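# Unroll a rolled necktie and lay it flat, folded in half

## Task

Unroll the necktie, which starts rolled up and folded, and leave it flat on the table. It counts as done when it lies doubled over once at its middle, stretched to its full length, flat over its whole length (the bend at the fold may stay a small low loop), roughly aligned and roughly straight, opened to its full width, with no extra folds anywhere and no part hanging past the table edge. Dropping the tie so it settles into place is allowed.

## Robot and tools

ROBOT. Two arms: left_arm (base near (+0.017, +0.334, +0.007) m) and right_arm (base near (+0.015, -0.273, +0.022) m). Each ends in a five-finger hand; the left hand mirrors the right. Arm names do not match image sides.

FRAMES. Scene frame: origin at table-top height midway between the arms, +x out over the table, +y toward left_arm, +z up. Reported end_effector_position (m) and end_effector_quat_wxyz use this frame. The hand point sits 0.05 m in front of the palm and 0.15 m from the wrist face along the fingers. Its +z runs along the straight fingers, +y out of the palm, +x across the palm away from the thumb (toward the thumb on the left hand). Straight fingertips reach 0.06-0.07 m beyond the point and lie 0.06 m behind it along -y. A wrist bracket on the little-finger side can strike things. Readings may be off by a few cm; friction and weight often leave the hand 1-5 cm short, usually low.

ROW LAYOUT. Every motion row is one flat list of 28 numbers covering both arms, each in [-1, 1], in this order: left_arm dx, dy, dz, rx, ry, rz; left hand thumb_turn, thumb_bend, index, middle, ring, little, force_limit, speed; then the same 14 for right_arm. The six pose numbers are an offset, not a pose: a displacement from that arm's Hand target as it stood when the action or move began, measured along that Hand target's own axes. 1.0 equals 0.6 m for dx, dy, dz, and 180 degrees for the rotation vector rx, ry, rz. Six zeros means no new request for that arm. The controller clips orientation to within 40 degrees of the measured one per step. The six finger numbers are absolute targets: -1 open/straight, +1 closed (thumb_turn +1 puts the thumb opposite the fingers). force_limit maps -1..+1 to about 0-10 N at the fingertip (0-15 N for the two thumb motors); speed rises from near zero at -1 to full at +0.48 and above. No hand number means 'unchanged': to keep a hand as is, resend the eight numbers of its last executed row (before any was sent, use hand_measured plus hand_force_limit and hand_speed).

GRIPS. Thumb in front, the hand encloses objects about 0.035-0.065 m thick, or a handle down to 0.025 m; thumb tip against the index pad can pinch a light thin item. For a gentle grip close with speed -0.94 or less. To tighten, raise force_limit and send a target more closed than hand_measured; to loosen, send one more open.

TOOLS.
execute_actions(actions, cameras): actions is a list of up to 15 actions; each action is a list of up to 15 rows, one row per 1/30 s step; a short action repeats its last row to 15 steps. Every row in an action counts from that action's starting Hand target, so repeating an offset keeps moving further. cameras: list of names, ["all"], or []; omitted means all only when actions is empty.
move(target, speed, blend, blocking, cameras): target is one 28-number row or a list of up to 15 rows; every row is an offset from the same starting Hand targets, not from the previous row. Paths are straight, all finish together, and ignore obstacles. speed: m/s, 0.002 to 4.3, default 0.25 (turns at twice that in rad/s); one value or one per target. blend: corner rounding in m, 0 (default) stops at each target. Whole list must fit in 10 s. blocking=false returns after about 0.5 s while the motion continues.
wait(seconds 0-3600), stop() to brake a running move, zoom_image(camera, region [x0,y0,x1,y1], at most 504x504 px) on the latest image, show_instructions() for the reference pictures, finished_scene(scene) with the current scene number, which is final.
Cameras: cam_high, cam_low, cam_roll_left, cam_roll_right (fixed), cam_left_wrist, cam_right_wrist (fisheye on the hands), all 672x504.

RESULTS. Each arm shows end-effector pose, Hand target (the clipped last command; next offsets start from here), joint positions, velocities and torques, and for each hand hand_measured, hand_stopped_by (moving, target, force, stalled, fault), hand_load_n (positive means pushed open; falling to about 0 signals a lost grip), hand_force_limit, hand_speed. A move adds a 'move:' line: done, off_target, moving, held or fault, and limits such as paced (pose clipped) or held (steps withheld). MOTOR HOT warns of heating; OVER-TEMPERATURE FAULT means that arm went limp for 30-60 s.

CAUTIONS. Keep the tie entirely on the table; never leave it off the edge. Move slowly near contact and avoid pressing far past a surface; an arm blocked by something keeps pushing until commanded back. Do not let the hands collide or grip each other's fingers. Avoid dragging a path near an arm's own base (the elbow can whip round). Limit finger forces, fast swings with a load, long stretched holds and unreachable targets, which overheat motors. Do not let go of things while they move fast.

Each tool is called after "Emit:" in YAML: its name, and indented under it one key for each argument.

Reference images:

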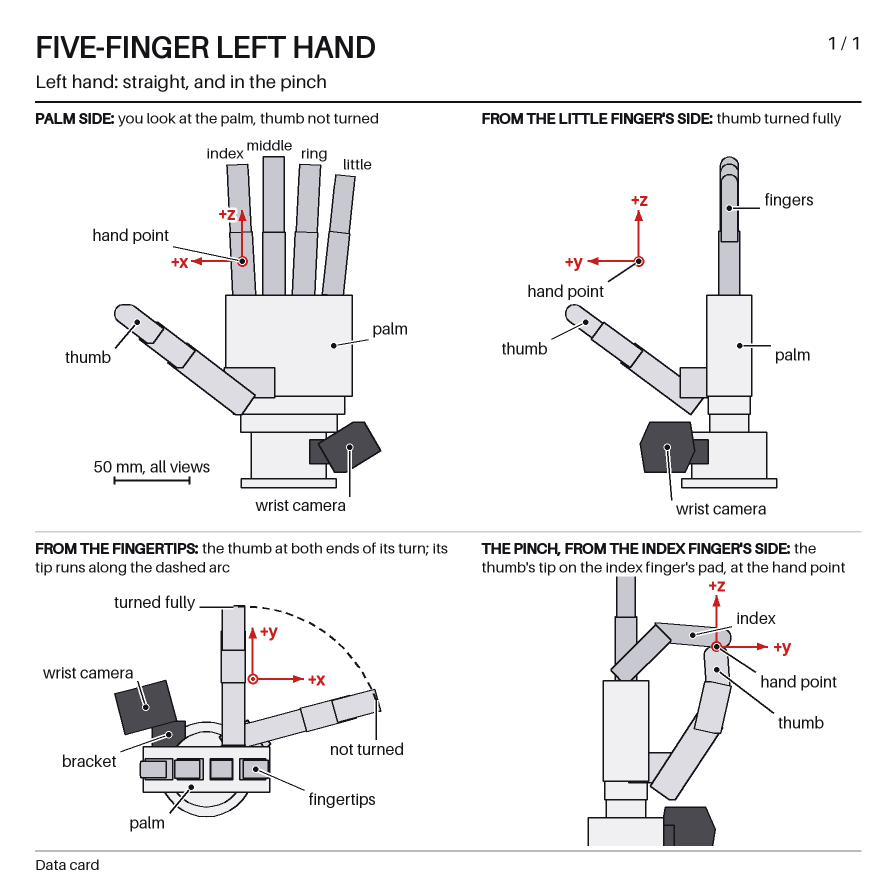

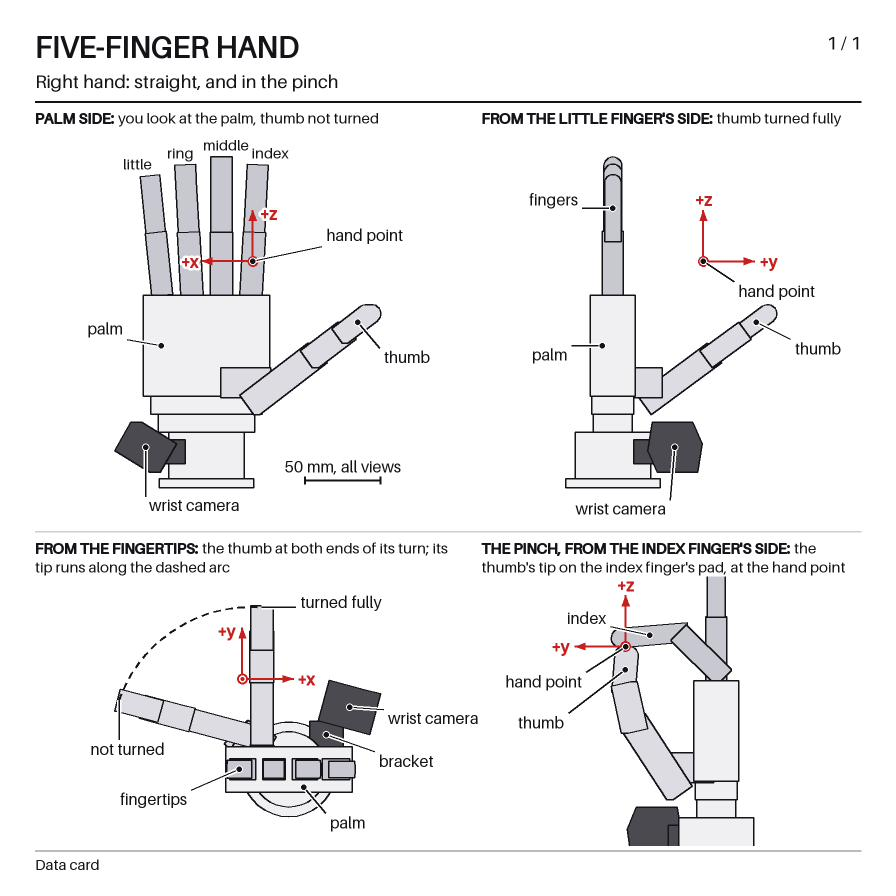

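## Session

Emit:
execute_actions:
  actions: []

Scene clock: 0.00 s.
left_arm: end_effector_position=(+0.5891, -0.0651, +0.3175) hand_measured=(-1.000, -1.000, -1.000, -1.000, -1.000, -1.000) hand_load_n=(+0.0, +0.0, +0.0, +0.0, +0.0, +0.0) hand_stopped_by=(target, target, target, target, target, target) hand_force_limit=0.00 hand_speed=-0.80 end_effector_quat_wxyz=(-0.089, -0.455, +0.825, -0.325) | right_arm: end_effector_position=(+0.8780, -0.2320, +0.2391) hand_measured=(-1.000, -1.000, -1.000, -1.000, -1.000, -1.000) hand_load_n=(+0.0, +0.0, +0.0, +0.0, +0.0, +0.0) hand_stopped_by=(target, target, target, target, target, target) hand_force_limit=0.00 hand_speed=-0.80 end_effector_quat_wxyz=(+0.277, +0.061, +0.918, +0.279)
Joint positions: left_arm=[-0.435 2.111 2.431 -1.421 0.521 0.005] | right_arm=[-0.108 2.268 2.236 -0.935 -0.573 1.759]
Joint velocities: within noise
Joint torques (N m): no reading
Motor temperatures (°C): left_arm=[28 36 27 24 28 27] | right_arm=[24 33 21 25 25 26]
Heat: left arm: hottest shoulder 36 °C; right arm: hottest shoulder 33 °C.
Hand target: left_arm +0.5929, -0.0668, +0.3214; -0.084, -0.452, +0.824, -0.331 | right_arm +0.8823, -0.2326, +0.2424; +0.283, +0.059, +0.916, +0.278

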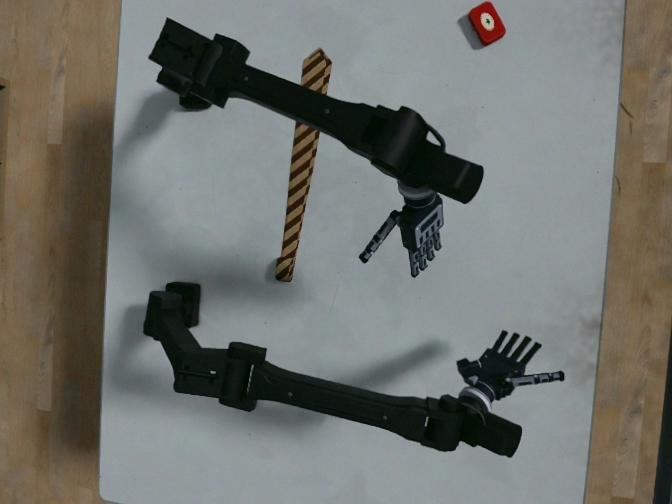

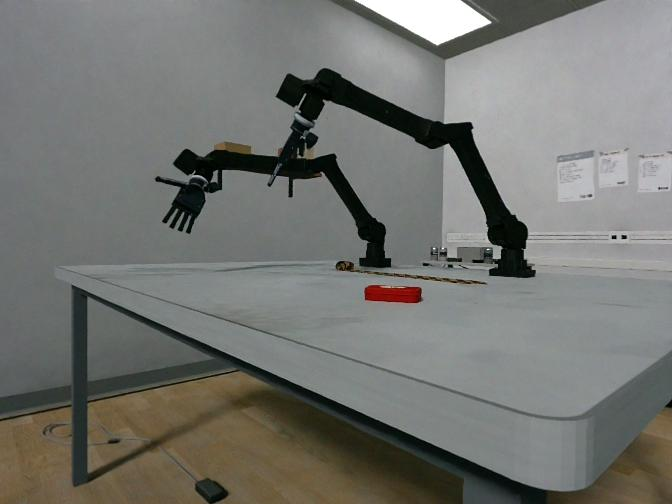

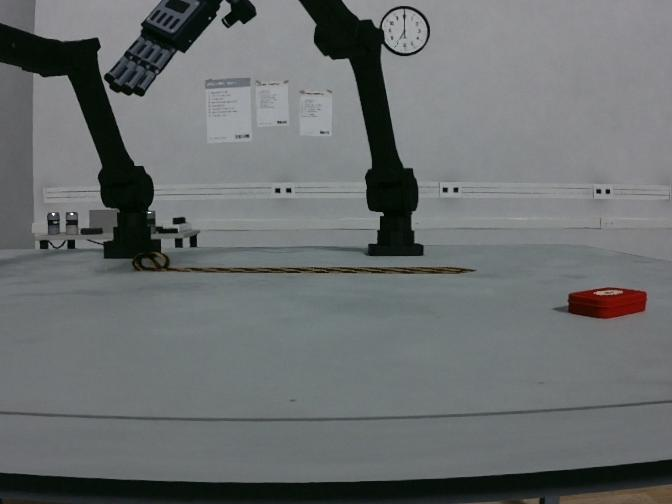

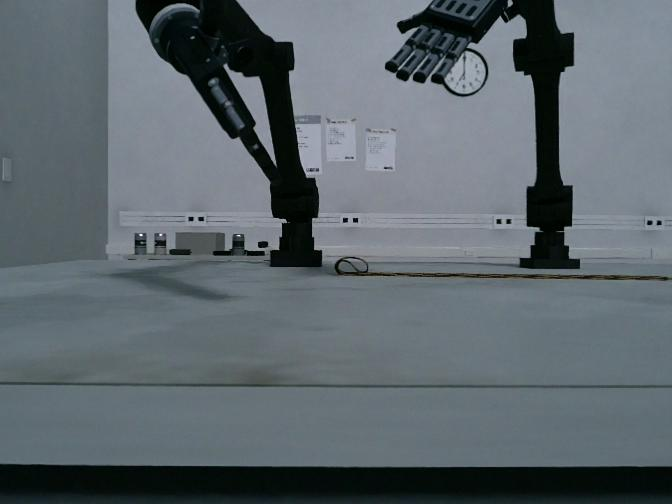

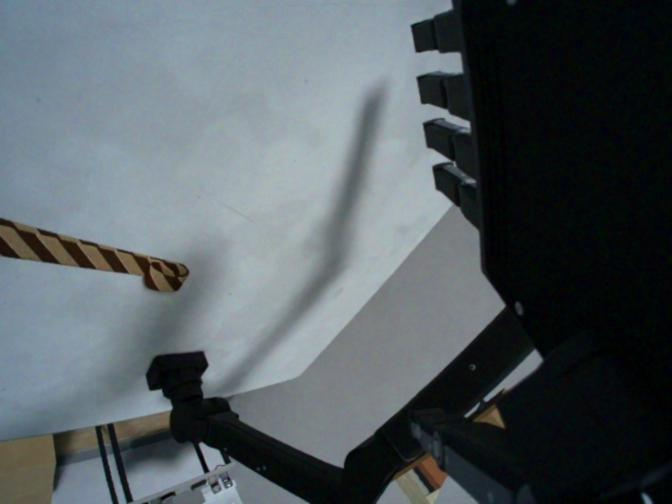

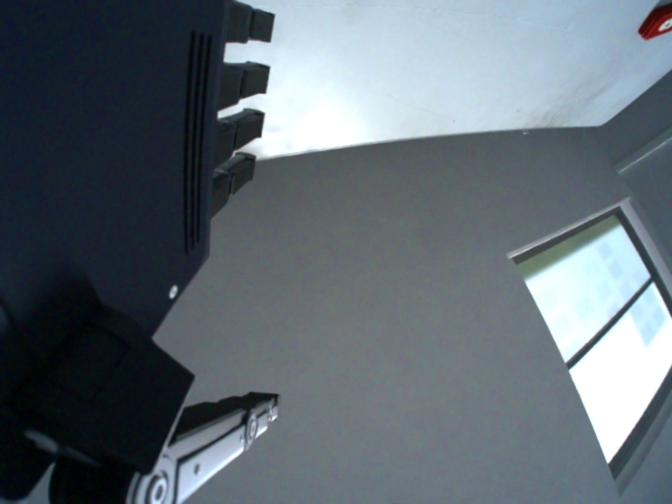

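Emit:
zoom_image:
  camera: "cam_high"
  region: [240, 210, 340, 300]

Emit:
zoom_image:
  camera: "cam_roll_right"
  region: [300, 230, 420, 300]

Emit:
zoom_image:
  camera: "cam_roll_left"
  region: [100, 230, 240, 300]

Emit:
zoom_image:
  camera: "cam_left_wrist"
  region: [90, 220, 220, 320]

Emit:
zoom_image:
  camera: "cam_high"
  region: [240, 30, 400, 150]

Scaled by 5.040 from the camera's image (finer frame: 960x720).

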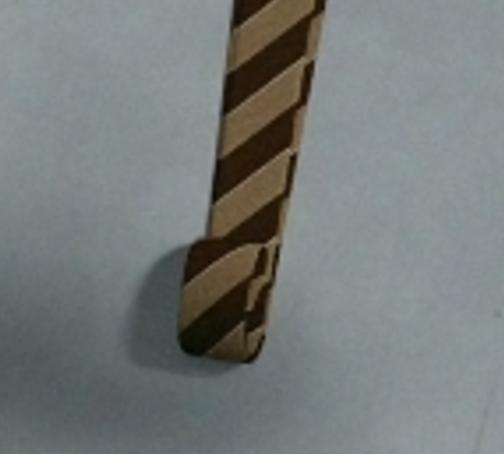

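Scaled by 4.200 from the camera's image (finer frame: 960x720).

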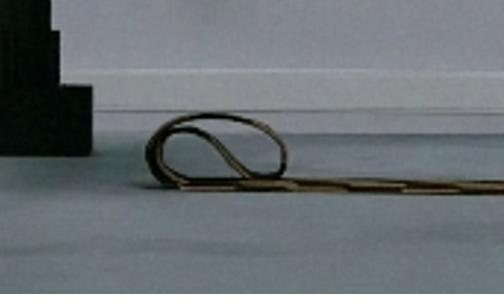

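Scaled by 3.600 from the camera's image (finer frame: 960x720).

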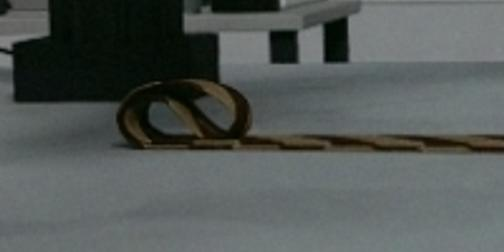

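Scaled by 3.877 from the camera's image (finer frame: 960x720).

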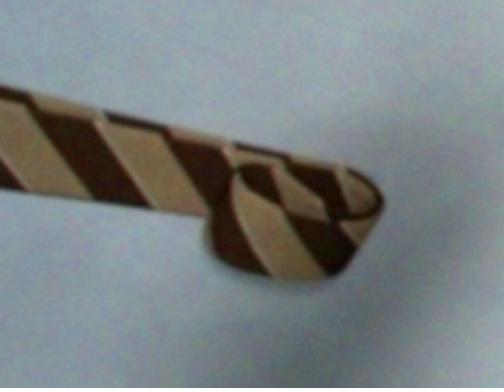

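Scaled by 3.150 from the camera's image (finer frame: 960x720).

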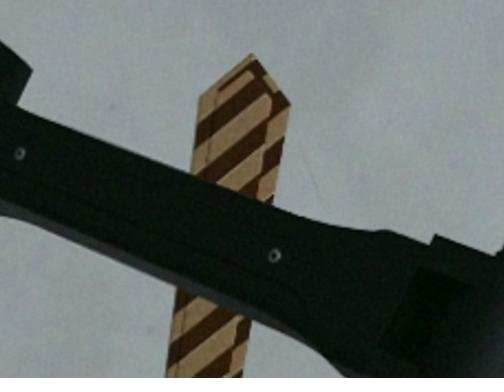

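Emit:
move:
  target: [0.173,0.561,0.018,-0.224,-0.057,0.306,-1,-1,-1,-1,-1,-1,0,-0.8,0.042,-0.849,-0.702,0.121,-0.136,0.171,-1,-1,-1,-1,-1,-1,0,-0.8]
  speed: 0.35
  cameras: ["cam_high","cam_low","cam_roll_right","cam_left_wrist"]

Scene clock: 55.07 s.
left_arm: end_effector_position=(+0.2659, -0.0246, +0.1980) hand_measured=(-1.000, -1.000, -1.000, -1.000, -1.000, -1.000) hand_load_n=(+0.0, +0.0, +0.0, +0.0, +0.0, +0.0) hand_stopped_by=(target, target, target, target, target, target) hand_force_limit=0.00 hand_speed=-0.80 end_effector_quat_wxyz=(-0.003, -0.005, +1.000, +0.003) | right_arm: end_effector_position=(+0.6494, -0.8479, +0.2387) hand_measured=(-1.000, -1.000, -1.000, -1.000, -1.000, -1.000) hand_load_n=(+0.0, +0.0, +0.0, +0.0, +0.0, +0.0) hand_stopped_by=(target, target, target, target, target, target) hand_force_limit=0.00 hand_speed=-0.80 end_effector_quat_wxyz=(+0.365, +0.404, +0.825, +0.150)
Joint positions: left_arm=[-0.984 1.668 1.557 -1.469 0.001 0.582] | right_arm=[-0.894 2.236 2.175 -0.9 -0.575 1.754]
Joint torques (N m): left_arm=[0.38 -15.79 6.68 0.08 -0.09 0.21] | right_arm=[1.26 -19.25 11.33 0.96 -0.38 0.01]
Motor temperatures (°C): left_arm=[28 40 32 24 27 26] | right_arm=[24 39 27 25 24 25]
Heat: left arm: hottest shoulder 40 °C; right arm: hottest shoulder 39 °C.
Hand target: left_arm +0.2653, -0.0195, +0.2007; +0.000, +0.000, +1.000, +0.000 | right_arm +0.6549, -0.8536, +0.2428; +0.368, +0.404, +0.824, +0.149
Off the commanded pose: left_arm 0.006 m, 1 deg | right_arm 0.009 m, 0 deg.
move: done
cam_left_wrist: T_world_to_cam=[[-0.28446, -0.95846, -0.02071, 0.06131], [-0.81946, 0.23188, 0.52414, 0.11885], [-0.49756, 0.16607, -0.85138, 0.4193]] pos_world=[0.32346, -0.03842, 0.29596]

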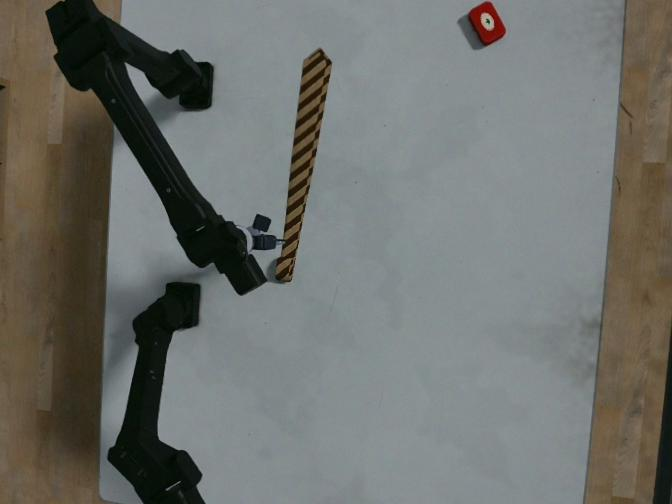

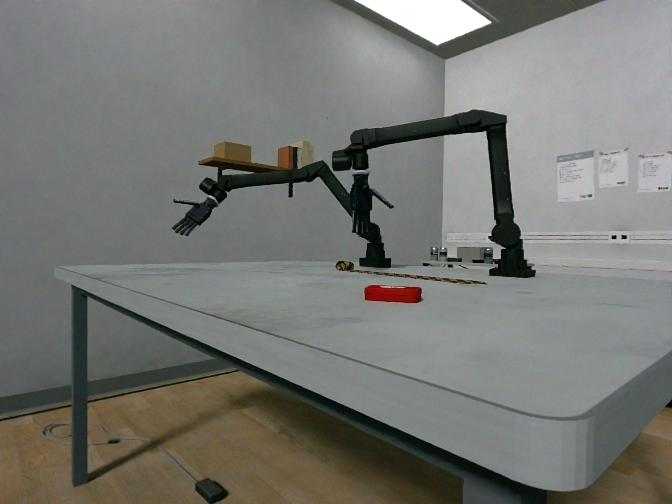

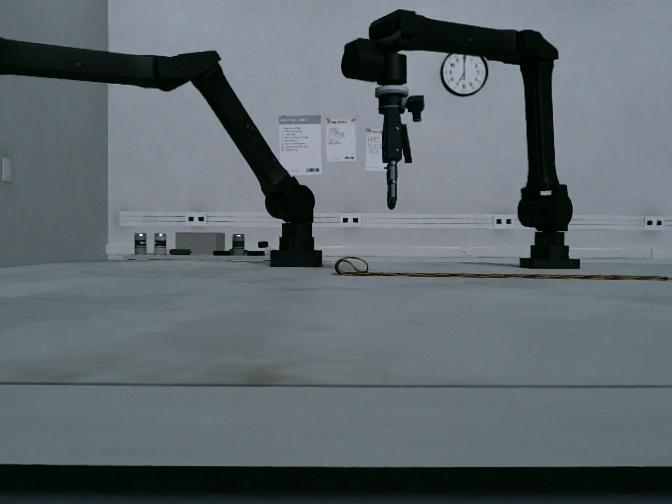

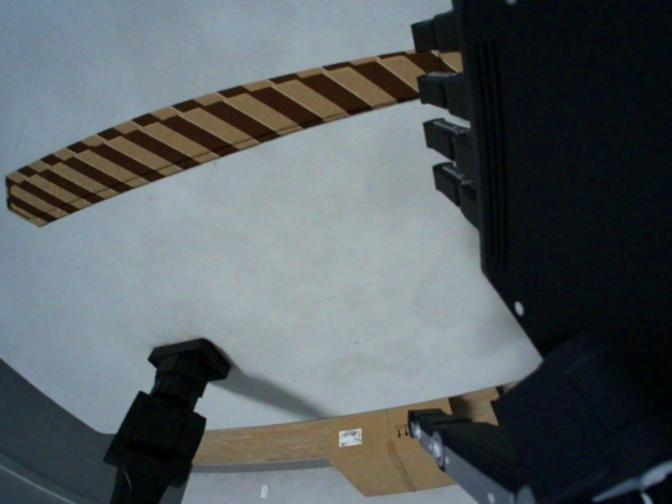

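Emit:
move:
  target:
    - [0,0,0.19,0,0,0,-1,-1,-1,-1,-1,-1,0,-0.8,0,0,0,0,0,0,-1,-1,-1,-1,-1,-1,0,-0.8]
    - [0,-0.17,0.19,0,0,0,-1,-1,-1,-1,-1,-1,0,-0.8,0,0,0,0,0,0,-1,-1,-1,-1,-1,-1,0,-0.8]
  speed: [0.15,0.1]
  cameras: ["cam_high","cam_roll_left","cam_roll_right","cam_left_wrist"]

Emit:
zoom_image:
  camera: "cam_roll_right"
  region: [280, 180, 440, 300]

Scene clock: 65.80 s.
left_arm: end_effector_position=(+0.2619, -0.1025, +0.0833) hand_measured=(-1.000, -1.000, -1.000, -1.000, -1.000, -1.000) hand_load_n=(+0.0, +0.0, +0.0, +0.0, +0.0, +0.0) hand_stopped_by=(target, target, target, target, target, target) hand_force_limit=0.00 hand_speed=-0.80 end_effector_quat_wxyz=(-0.005, +0.001, +1.000, +0.008) | right_arm: end_effector_position=(+0.6494, -0.8479, +0.2387) hand_measured=(-1.000, -1.000, -1.000, -1.000, -1.000, -1.000) hand_load_n=(+0.0, +0.0, +0.0, +0.0, +0.0, +0.0) hand_stopped_by=(target, target, target, target, target, target) hand_force_limit=0.00 hand_speed=-0.80 end_effector_quat_wxyz=(+0.365, +0.404, +0.825, +0.150)
Joint positions: left_arm=[-1.068 1.907 1.581 -1.264 0.001 0.51] | right_arm=[-0.894 2.236 2.175 -0.9 -0.575 1.754]
Joint torques (N m): left_arm=[-0.62 -15.15 11.41 -0.54 -0.06 -0.04] | right_arm=[1.26 -19.25 11.32 0.95 -0.38 0.01]
Heat: left arm: hottest shoulder 39 °C; right arm: hottest shoulder 39 °C.
Hand target: left_arm +0.2651, -0.1214, +0.0866; +0.000, +0.000, +1.000, +0.000 | right_arm +0.6549, -0.8536, +0.2428; +0.368, +0.404, +0.824, +0.149
Off the commanded pose: left_arm 0.019 m, 1 deg | right_arm 0.009 m, 0 deg.
move: off_target (left_arm)
cam_left_wrist: T_world_to_cam=[[-0.29669, -0.95456, -0.02805, -0.01267], [-0.81415, 0.23748, 0.52986, 0.19244], [-0.49913, 0.18004, -0.84762, 0.3341]] pos_world=[0.31968, -0.11795, 0.18087]

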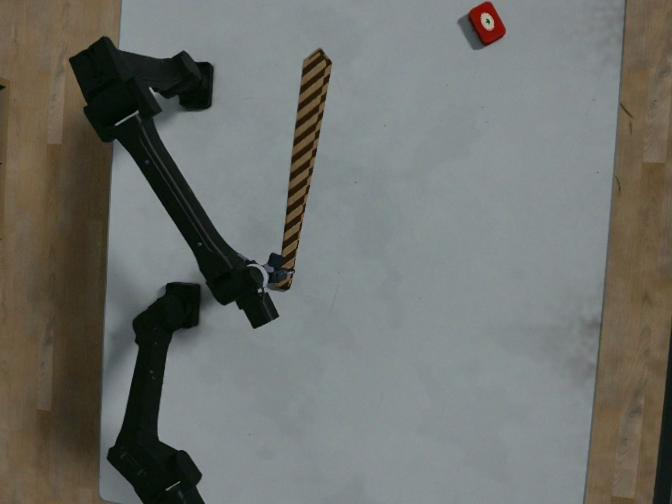

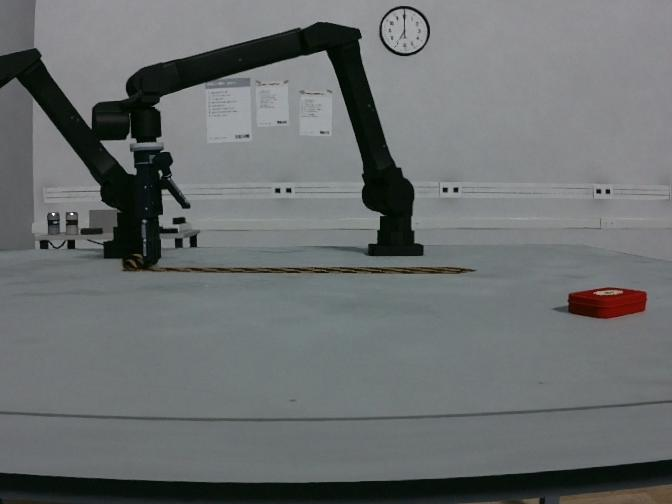

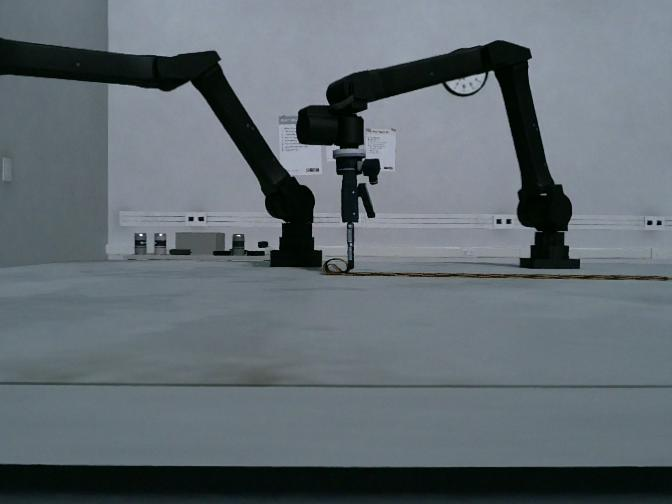

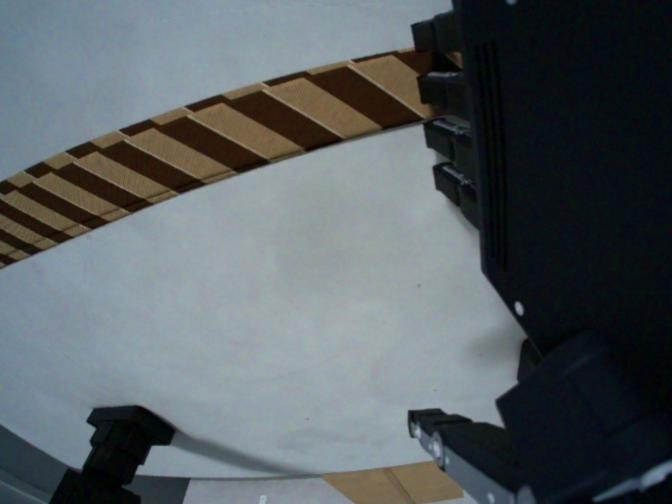

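Scaled by 3.150 from the camera's image (finer frame: 960x720).

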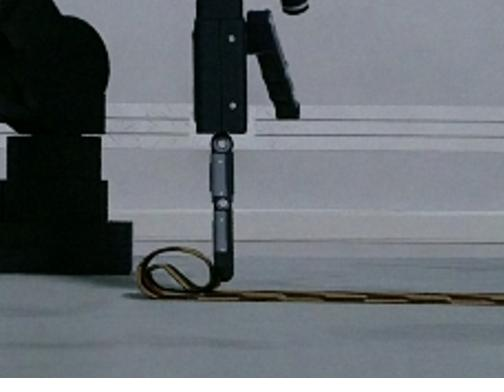

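Emit:
move:
  target: [0,-0.25,0.005,0,0,0,-1,-1,-1,-1,-1,-1,0,-0.8,0,0,0,0,0,0,-1,-1,-1,-1,-1,-1,0,-0.8]
  speed: 0.12
  cameras: ["cam_high","cam_roll_left","cam_roll_right","cam_left_wrist"]

Emit:
zoom_image:
  camera: "cam_roll_right"
  region: [220, 180, 440, 300]

Emit:
zoom_image:
  camera: "cam_high"
  region: [200, 230, 360, 350]

Scene clock: 72.70 s.
left_arm: end_effector_position=(+0.2663, -0.2574, +0.0866) hand_measured=(-1.000, -1.000, -1.000, -1.000, -1.000, -1.000) hand_load_n=(+0.0, +0.0, +0.0, +0.0, +0.0, +0.0) hand_stopped_by=(target, target, target, target, target, target) hand_force_limit=0.00 hand_speed=-0.80 end_effector_quat_wxyz=(-0.003, +0.002, +1.000, +0.006) | right_arm: end_effector_position=(+0.6494, -0.8479, +0.2387) hand_measured=(-1.000, -1.000, -1.000, -1.000, -1.000, -1.000) hand_load_n=(+0.0, +0.0, +0.0, +0.0, +0.5, +0.0) hand_stopped_by=(target, target, target, target, target, target) hand_force_limit=0.00 hand_speed=-0.80 end_effector_quat_wxyz=(+0.365, +0.404, +0.825, +0.150)
Joint positions: left_arm=[-1.169 2.325 2.292 -1.55 0.001 0.41] | right_arm=[-0.894 2.236 2.175 -0.9 -0.575 1.754]
Joint torques (N m): left_arm=[-0.5 -20.19 11.99 -0.57 -0.06 -0.04] | right_arm=[1.38 -19.31 11.33 0.99 -0.37 0.01]
Heat: left arm: hottest shoulder 39 °C; right arm: hottest shoulder 39 °C.
Hand target: left_arm +0.2650, -0.2715, +0.0837; +0.000, +0.000, +1.000, +0.000 | right_arm +0.6549, -0.8536, +0.2428; +0.368, +0.404, +0.824, +0.149
Off the commanded pose: left_arm 0.014 m, 1 deg | right_arm 0.009 m, 0 deg.
move: off_target (left_arm)
cam_left_wrist: T_world_to_cam=[[-0.29761, -0.95436, -0.02498, -0.15907], [-0.81592, 0.24067, 0.52569, 0.2327], [-0.49569, 0.17683, -0.85031, 0.36548]] pos_world=[0.32368, -0.27245, 0.18447]

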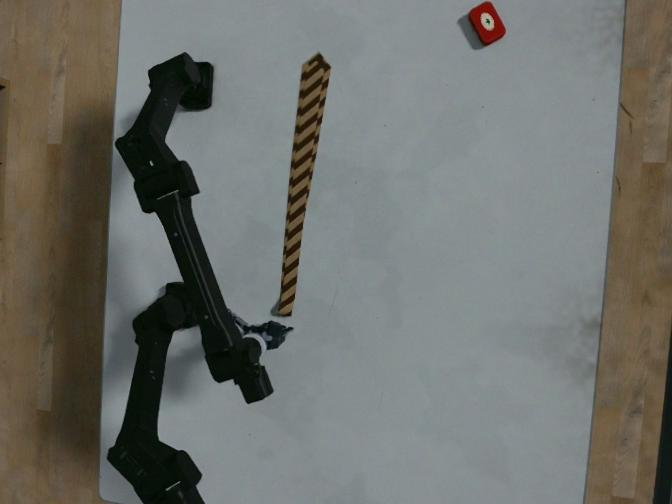

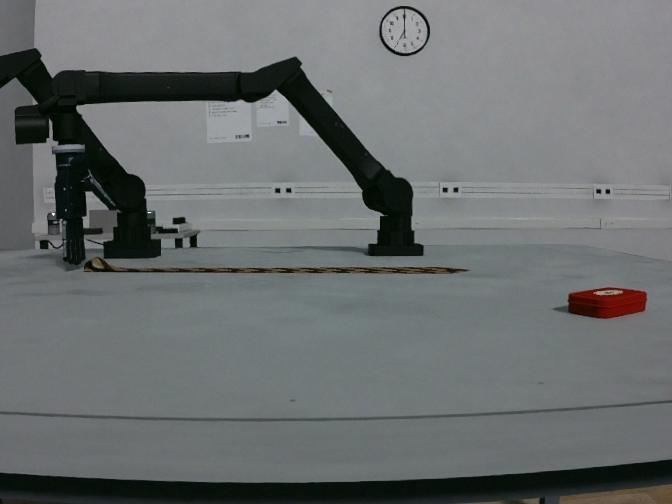

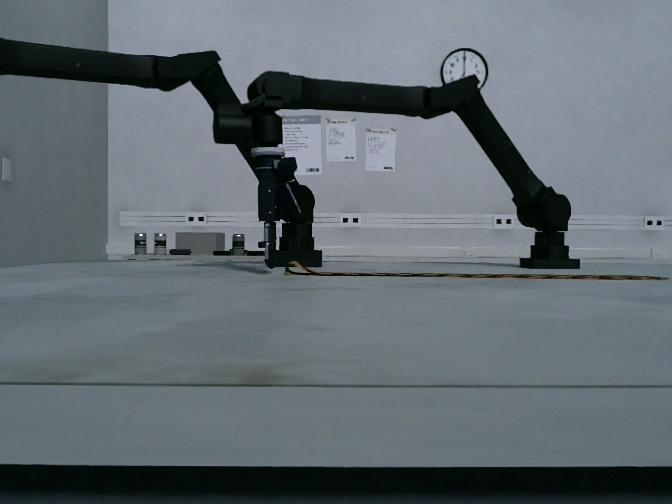

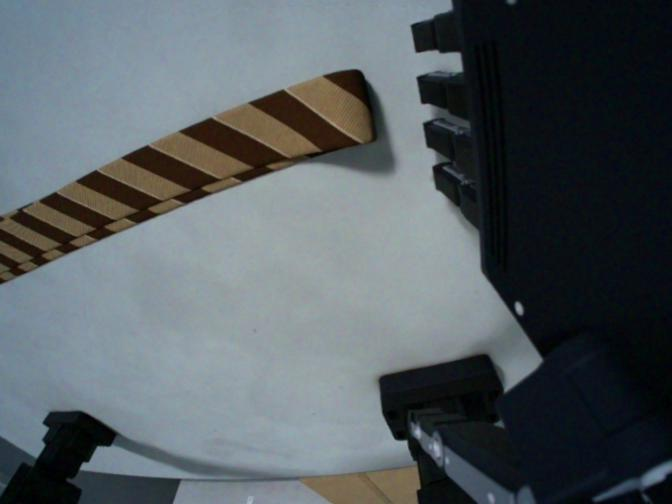

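Scaled by 2.291 from the camera's image (finer frame: 960x720).

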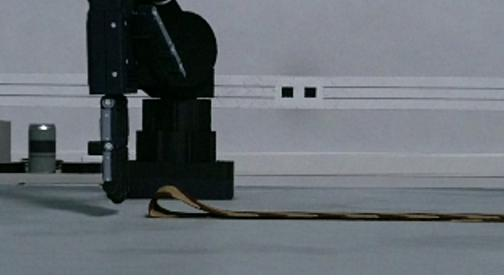

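Scaled by 3.150 from the camera's image (finer frame: 960x720).

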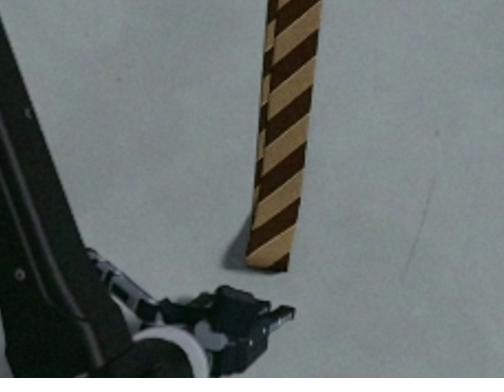

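Emit:
zoom_image:
  camera: "cam_roll_left"
  region: [60, 240, 160, 300]

Emit:
zoom_image:
  camera: "cam_roll_right"
  region: [250, 240, 350, 290]

Emit:
zoom_image:
  camera: "cam_high"
  region: [240, 40, 400, 200]

Scaled by 5.040 from the camera's image (finer frame: 960x720).

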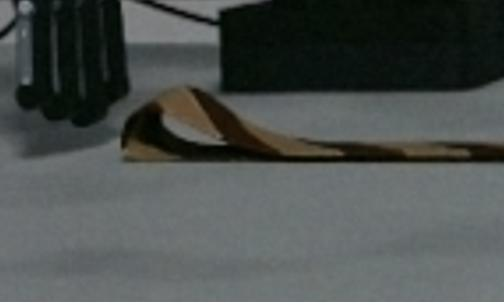

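Scaled by 5.040 from the camera's image (finer frame: 960x720).

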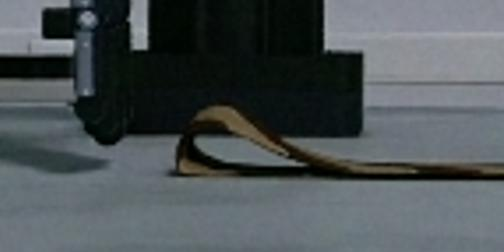

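Scaled by 3.150 from the camera's image (finer frame: 960x720).

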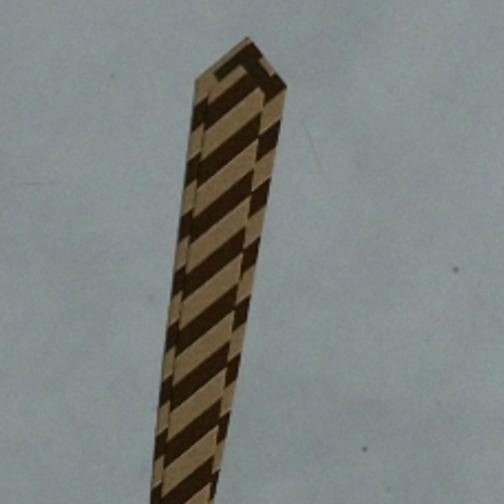

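Emit:
move:
  target:
    - [0,0,-0.1,0,0,0,-1,-1,-1,-1,-1,-1,0,-0.8,0,0,0,0,0,0,-1,-1,-1,-1,-1,-1,0,-0.8]
    - [0,0.107,-0.1,0,0,0,-1,-1,-1,-1,-1,-1,0,-0.8,0,0,0,0,0,0,-1,-1,-1,-1,-1,-1,0,-0.8]
    - [0,0.107,0.018,0,0,0,-1,-1,-1,-1,-1,-1,0,-0.8,0,0,0,0,0,0,-1,-1,-1,-1,-1,-1,0,-0.8]
    - [0,0.107,-0.2,0,0,0,-1,-1,-1,-1,-1,-1,0,-0.8,0,0,0,0,0,0,-1,-1,-1,-1,-1,-1,0,-0.8]
  speed: [0.15,0.15,0.06,0.12]
  cameras: ["cam_high","cam_roll_left","cam_roll_right","cam_left_wrist"]

Emit:
zoom_image:
  camera: "cam_roll_right"
  region: [250, 240, 350, 290]

Emit:
zoom_image:
  camera: "cam_high"
  region: [200, 230, 360, 350]

Scene clock: 88.83 s.
left_arm: end_effector_position=(+0.2544, -0.2007, +0.1812) hand_measured=(-1.000, -1.000, -1.000, -1.000, -1.000, -1.000) hand_load_n=(+0.0, +0.0, +0.0, +0.0, +0.0, +0.0) hand_stopped_by=(target, target, target, target, target, target) hand_force_limit=0.00 hand_speed=-0.80 end_effector_quat_wxyz=(-0.008, -0.001, +1.000, +0.016) | right_arm: end_effector_position=(+0.6494, -0.8479, +0.2387) hand_measured=(-1.000, -1.000, -1.000, -1.000, -1.000, -1.000) hand_load_n=(+0.0, +0.0, +0.0, +0.0, +0.0, +0.0) hand_stopped_by=(target, target, target, target, target, target) hand_force_limit=0.00 hand_speed=-0.80 end_effector_quat_wxyz=(+0.365, +0.404, +0.825, +0.150)
Joint positions: left_arm=[-1.15 2.13 2.195 -1.67 0.001 0.422] | right_arm=[-0.894 2.236 2.175 -0.9 -0.575 1.754]
Joint torques (N m): left_arm=[0.97 -21.66 11.52 -0.54 -0.08 0.2] | right_arm=[1.26 -19.25 11.33 0.99 -0.37 0.01]
Heat: left arm: hottest shoulder 40 °C; right arm: hottest shoulder 39 °C.
Hand target: left_arm +0.2651, -0.2074, +0.2037; +0.000, +0.000, +1.000, +0.000 | right_arm +0.6549, -0.8536, +0.2428; +0.368, +0.404, +0.824, +0.149
Off the commanded pose: left_arm 0.026 m, 2 deg | right_arm 0.009 m, 0 deg.
joint sent to its limit (left arm) — joint 4 (wrist pitch), lower limit. The joint targets still meet the commanded pose.
move: off_target (left_arm)
cam_left_wrist: T_world_to_cam=[[-0.29211, -0.95548, -0.04149, -0.10476], [-0.81245, 0.22503, 0.53785, 0.1534], [-0.50457, 0.19082, -0.84202, 0.43353]] pos_world=[0.31277, -0.21734, 0.27819]

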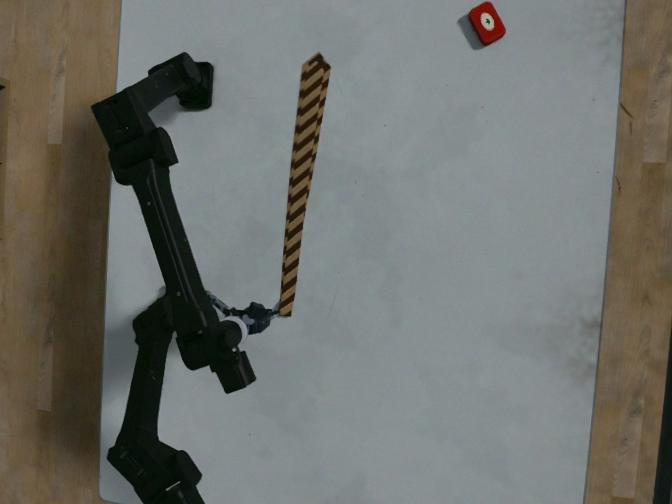

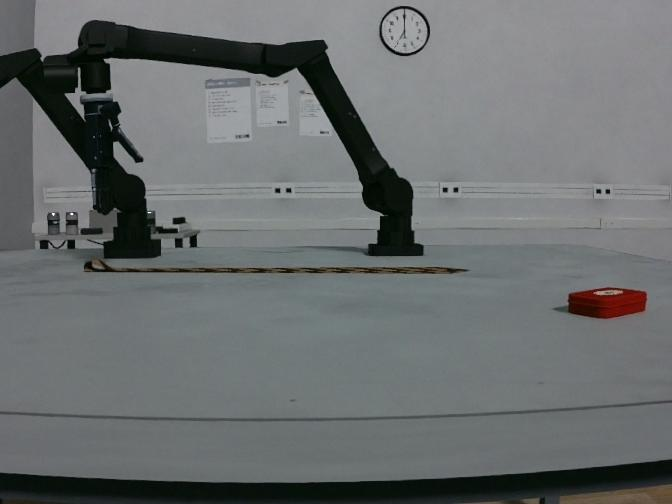

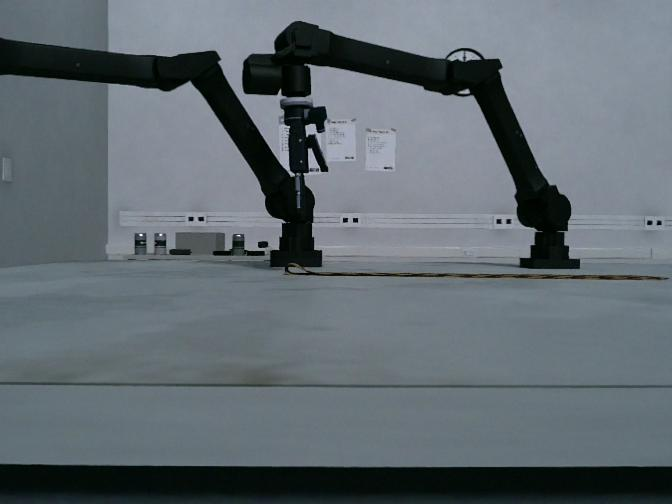

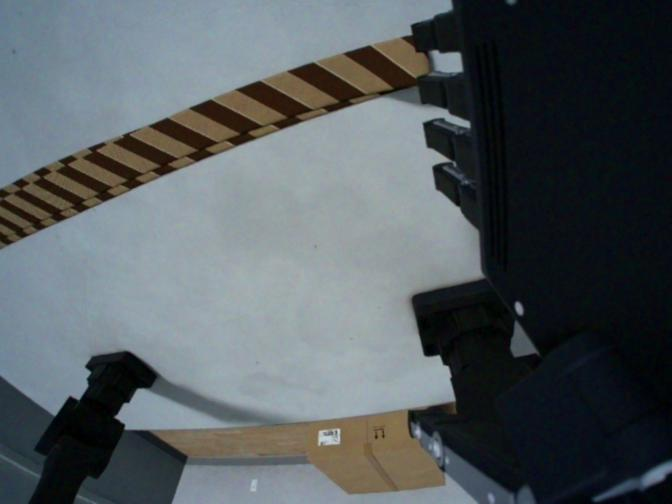

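Scaled by 5.040 from the camera's image (finer frame: 960x720).

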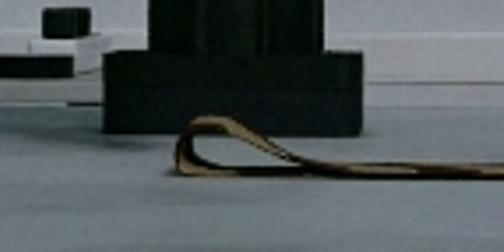

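Scaled by 3.150 from the camera's image (finer frame: 960x720).

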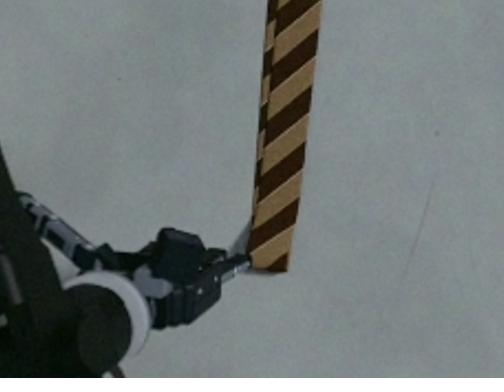

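Emit:
move:
  target:
    - [-0.04,-0.015,0.12,0,0,0,-1,-1,-1,-1,-1,-1,0,-0.8,0,0,0,0,0,0,-1,-1,-1,-1,-1,-1,0,-0.8]
    - [-0.04,-0.015,0.228,0,0,0,-1,-1,-1,-1,-1,-1,0,-0.8,0,0,0,0,0,0,-1,-1,-1,-1,-1,-1,0,-0.8]
  speed: [0.15,0.05]
  cameras: ["cam_roll_right","cam_high"]

Emit:
zoom_image:
  camera: "cam_roll_right"
  region: [250, 220, 350, 290]

Emit:
move:
  target: [0,0,-0.25,0,0,0,-1,-1,-1,-1,-1,-1,0,-0.8,0,0,0,0,0,0,-1,-1,-1,-1,-1,-1,0,-0.8]
  speed: 0.12
  cameras: ["cam_high","cam_roll_right","cam_roll_left"]

Emit:
zoom_image:
  camera: "cam_roll_right"
  region: [250, 240, 350, 290]

Emit:
zoom_image:
  camera: "cam_high"
  region: [200, 230, 360, 350]

Scene clock: 101.13 s.
left_arm: end_effector_position=(+0.2843, -0.2223, +0.0924) hand_measured=(-1.000, -1.000, -1.000, -1.000, -1.000, -1.000) hand_load_n=(+0.0, +0.0, +0.0, +0.0, +0.0, +0.0) hand_stopped_by=(target, target, target, target, target, target) hand_force_limit=0.00 hand_speed=-0.80 end_effector_quat_wxyz=(+0.008, -0.001, +1.000, -0.017) | right_arm: end_effector_position=(+0.6494, -0.8479, +0.2387) hand_measured=(-1.000, -1.000, -1.000, -1.000, -1.000, -1.000) hand_load_n=(+0.0, +0.0, +0.0, +0.0, +0.0, +0.5) hand_stopped_by=(target, target, target, target, target, target) hand_force_limit=0.00 hand_speed=-0.80 end_effector_quat_wxyz=(+0.365, +0.404, +0.825, +0.150)
Joint positions: left_arm=[-1.124 2.184 2.066 -1.415 0.001 0.449] | right_arm=[-0.894 2.236 2.175 -0.9 -0.575 1.754]
Joint torques (N m): left_arm=[0.97 -18.9 6.72 0.47 -0.05 0.21] | right_arm=[1.26 -19.37 11.33 0.96 -0.38 0.01]
Heat: left arm: hottest shoulder 39 °C; right arm: hottest shoulder 40 °C.
Hand target: left_arm +0.2891, -0.2163, +0.0668; +0.000, +0.000, +1.000, +0.000 | right_arm +0.6549, -0.8536, +0.2428; +0.368, +0.404, +0.824, +0.149
Off the commanded pose: left_arm 0.027 m, 2 deg | right_arm 0.009 m, 0 deg.
move: off_target (left_arm)
Images, in order (width x height): cam_high 672x504, cam_roll_right 672x504.

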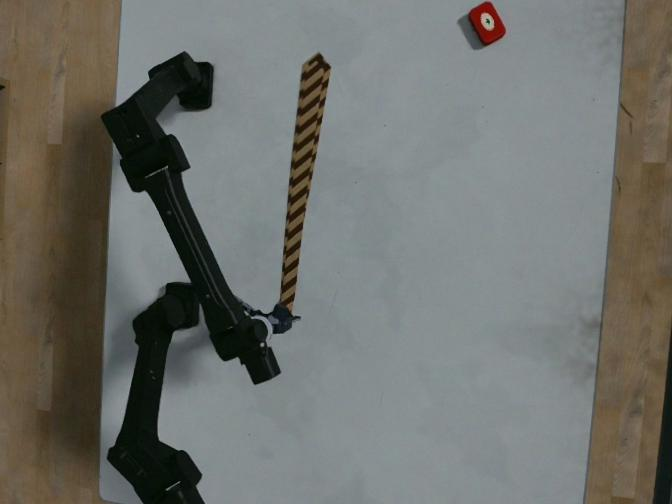

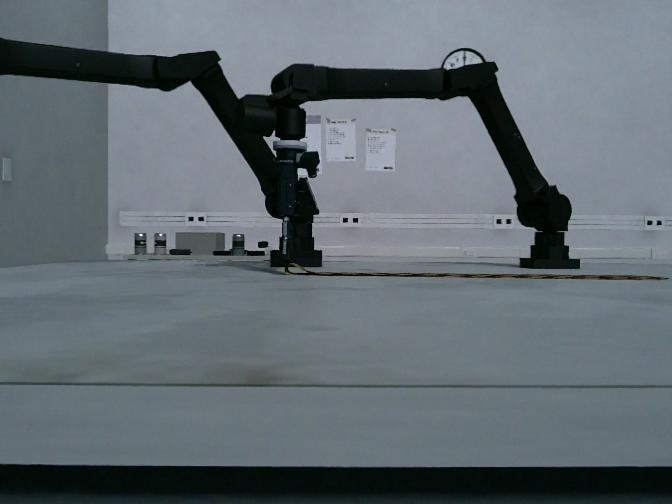

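Scaled by 5.040 from the camera's image (finer frame: 960x720).

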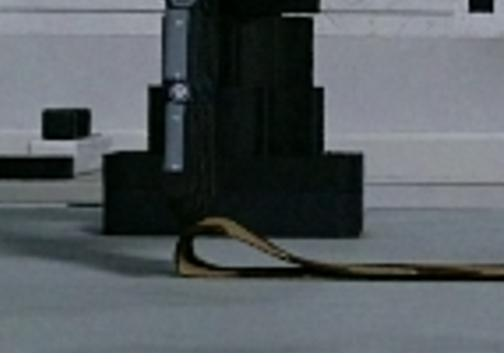

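Scene clock: 102.97 s.
left_arm: end_effector_position=(+0.2781, -0.2095, +0.1893) hand_measured=(-1.000, -1.000, -1.000, -1.000, -1.000, -1.000) hand_load_n=(+0.0, +0.0, +0.0, +0.0, +0.0, +0.0) hand_stopped_by=(target, target, target, target, target, target) hand_force_limit=0.00 hand_speed=-0.80 end_effector_quat_wxyz=(+0.002, -0.001, +1.000, -0.006) | right_arm: end_effector_position=(+0.6494, -0.8479, +0.2387) hand_measured=(-1.000, -1.000, -1.000, -1.000, -1.000, -1.000) hand_load_n=(+0.0, -0.5, +0.0, +0.0, +0.0, +0.0) hand_stopped_by=(target, target, target, target, target, target) hand_force_limit=0.00 hand_speed=-0.80 end_effector_quat_wxyz=(+0.365, +0.404, +0.825, +0.150)
Joint positions: left_arm=[-1.124 2.155 2.267 -1.67 0.001 0.449] | right_arm=[-0.894 2.236 2.175 -0.9 -0.575 1.754]
Joint torques (N m): left_arm=[1.03 -22.3 11.96 -0.44 -0.06 0.2] | right_arm=[1.26 -19.31 11.34 0.96 -0.38 0.01]
Heat: left arm: hottest shoulder 39 °C; right arm: hottest shoulder 40 °C.
Hand target: left_arm +0.2892, -0.2164, +0.2168; +0.000, +0.000, +1.000, +0.000 | right_arm +0.6549, -0.8536, +0.2428; +0.368, +0.404, +0.824, +0.149
Off the commanded pose: left_arm 0.030 m, 1 deg | right_arm 0.009 m, 0 deg.
joint sent to its limit (left arm) — joint 4 (wrist pitch), lower limit. The joint targets are off in orientation, not in position.
move: off_target (left_arm)
Images, in order (width x height): cam_high 672x504, cam_roll_left 672x504, cam_roll_right 672x504.

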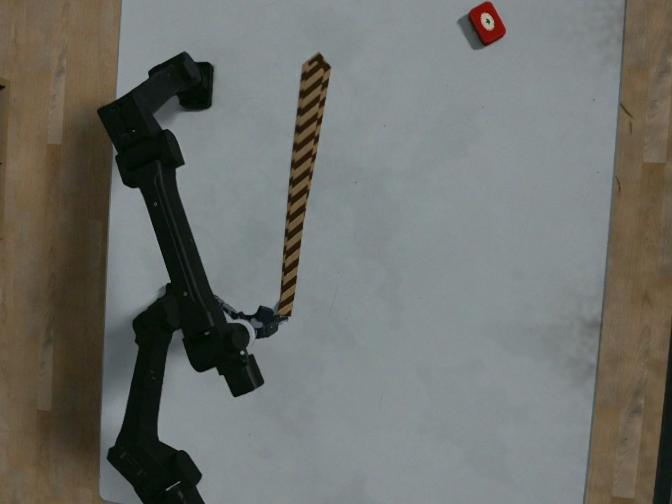

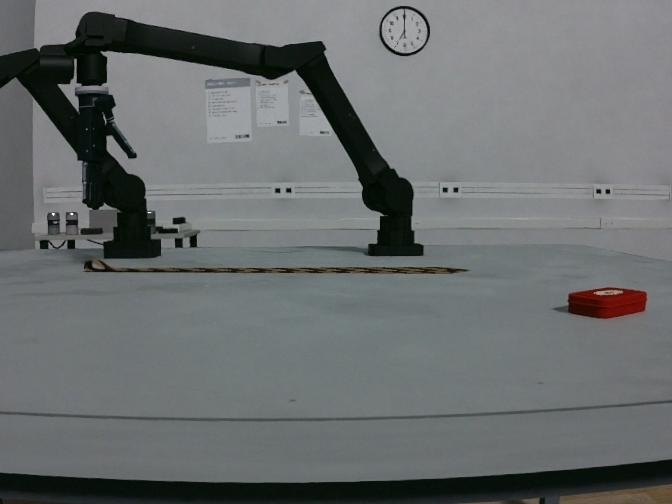

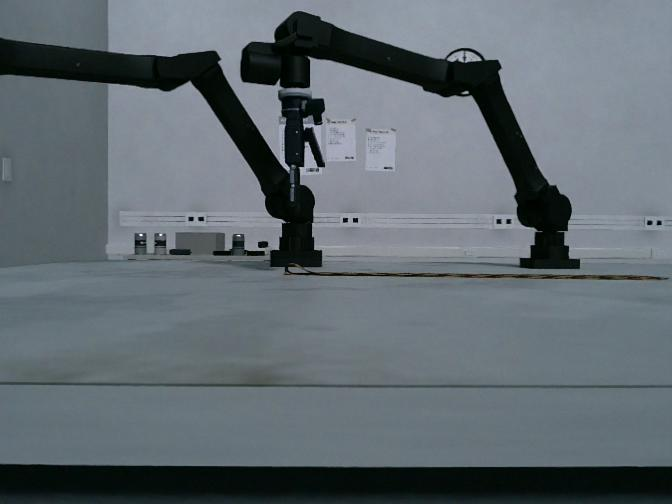

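Scaled by 5.040 from the camera's image (finer frame: 960x720).

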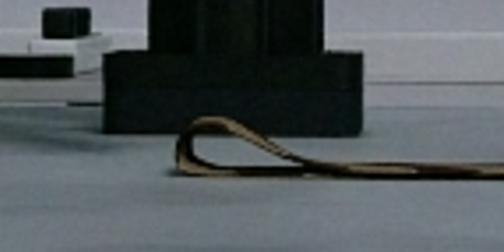

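Scaled by 3.150 from the camera's image (finer frame: 960x720).

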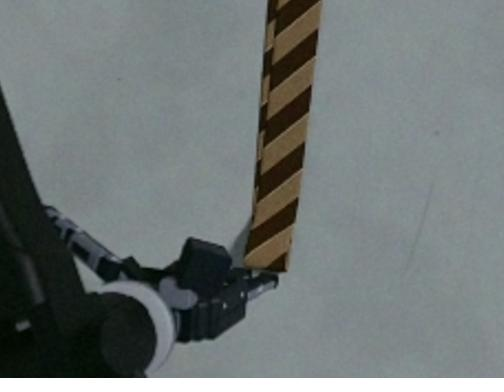

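Emit:
finished_scene:
  scene: 1

The scene is finished: the task was done.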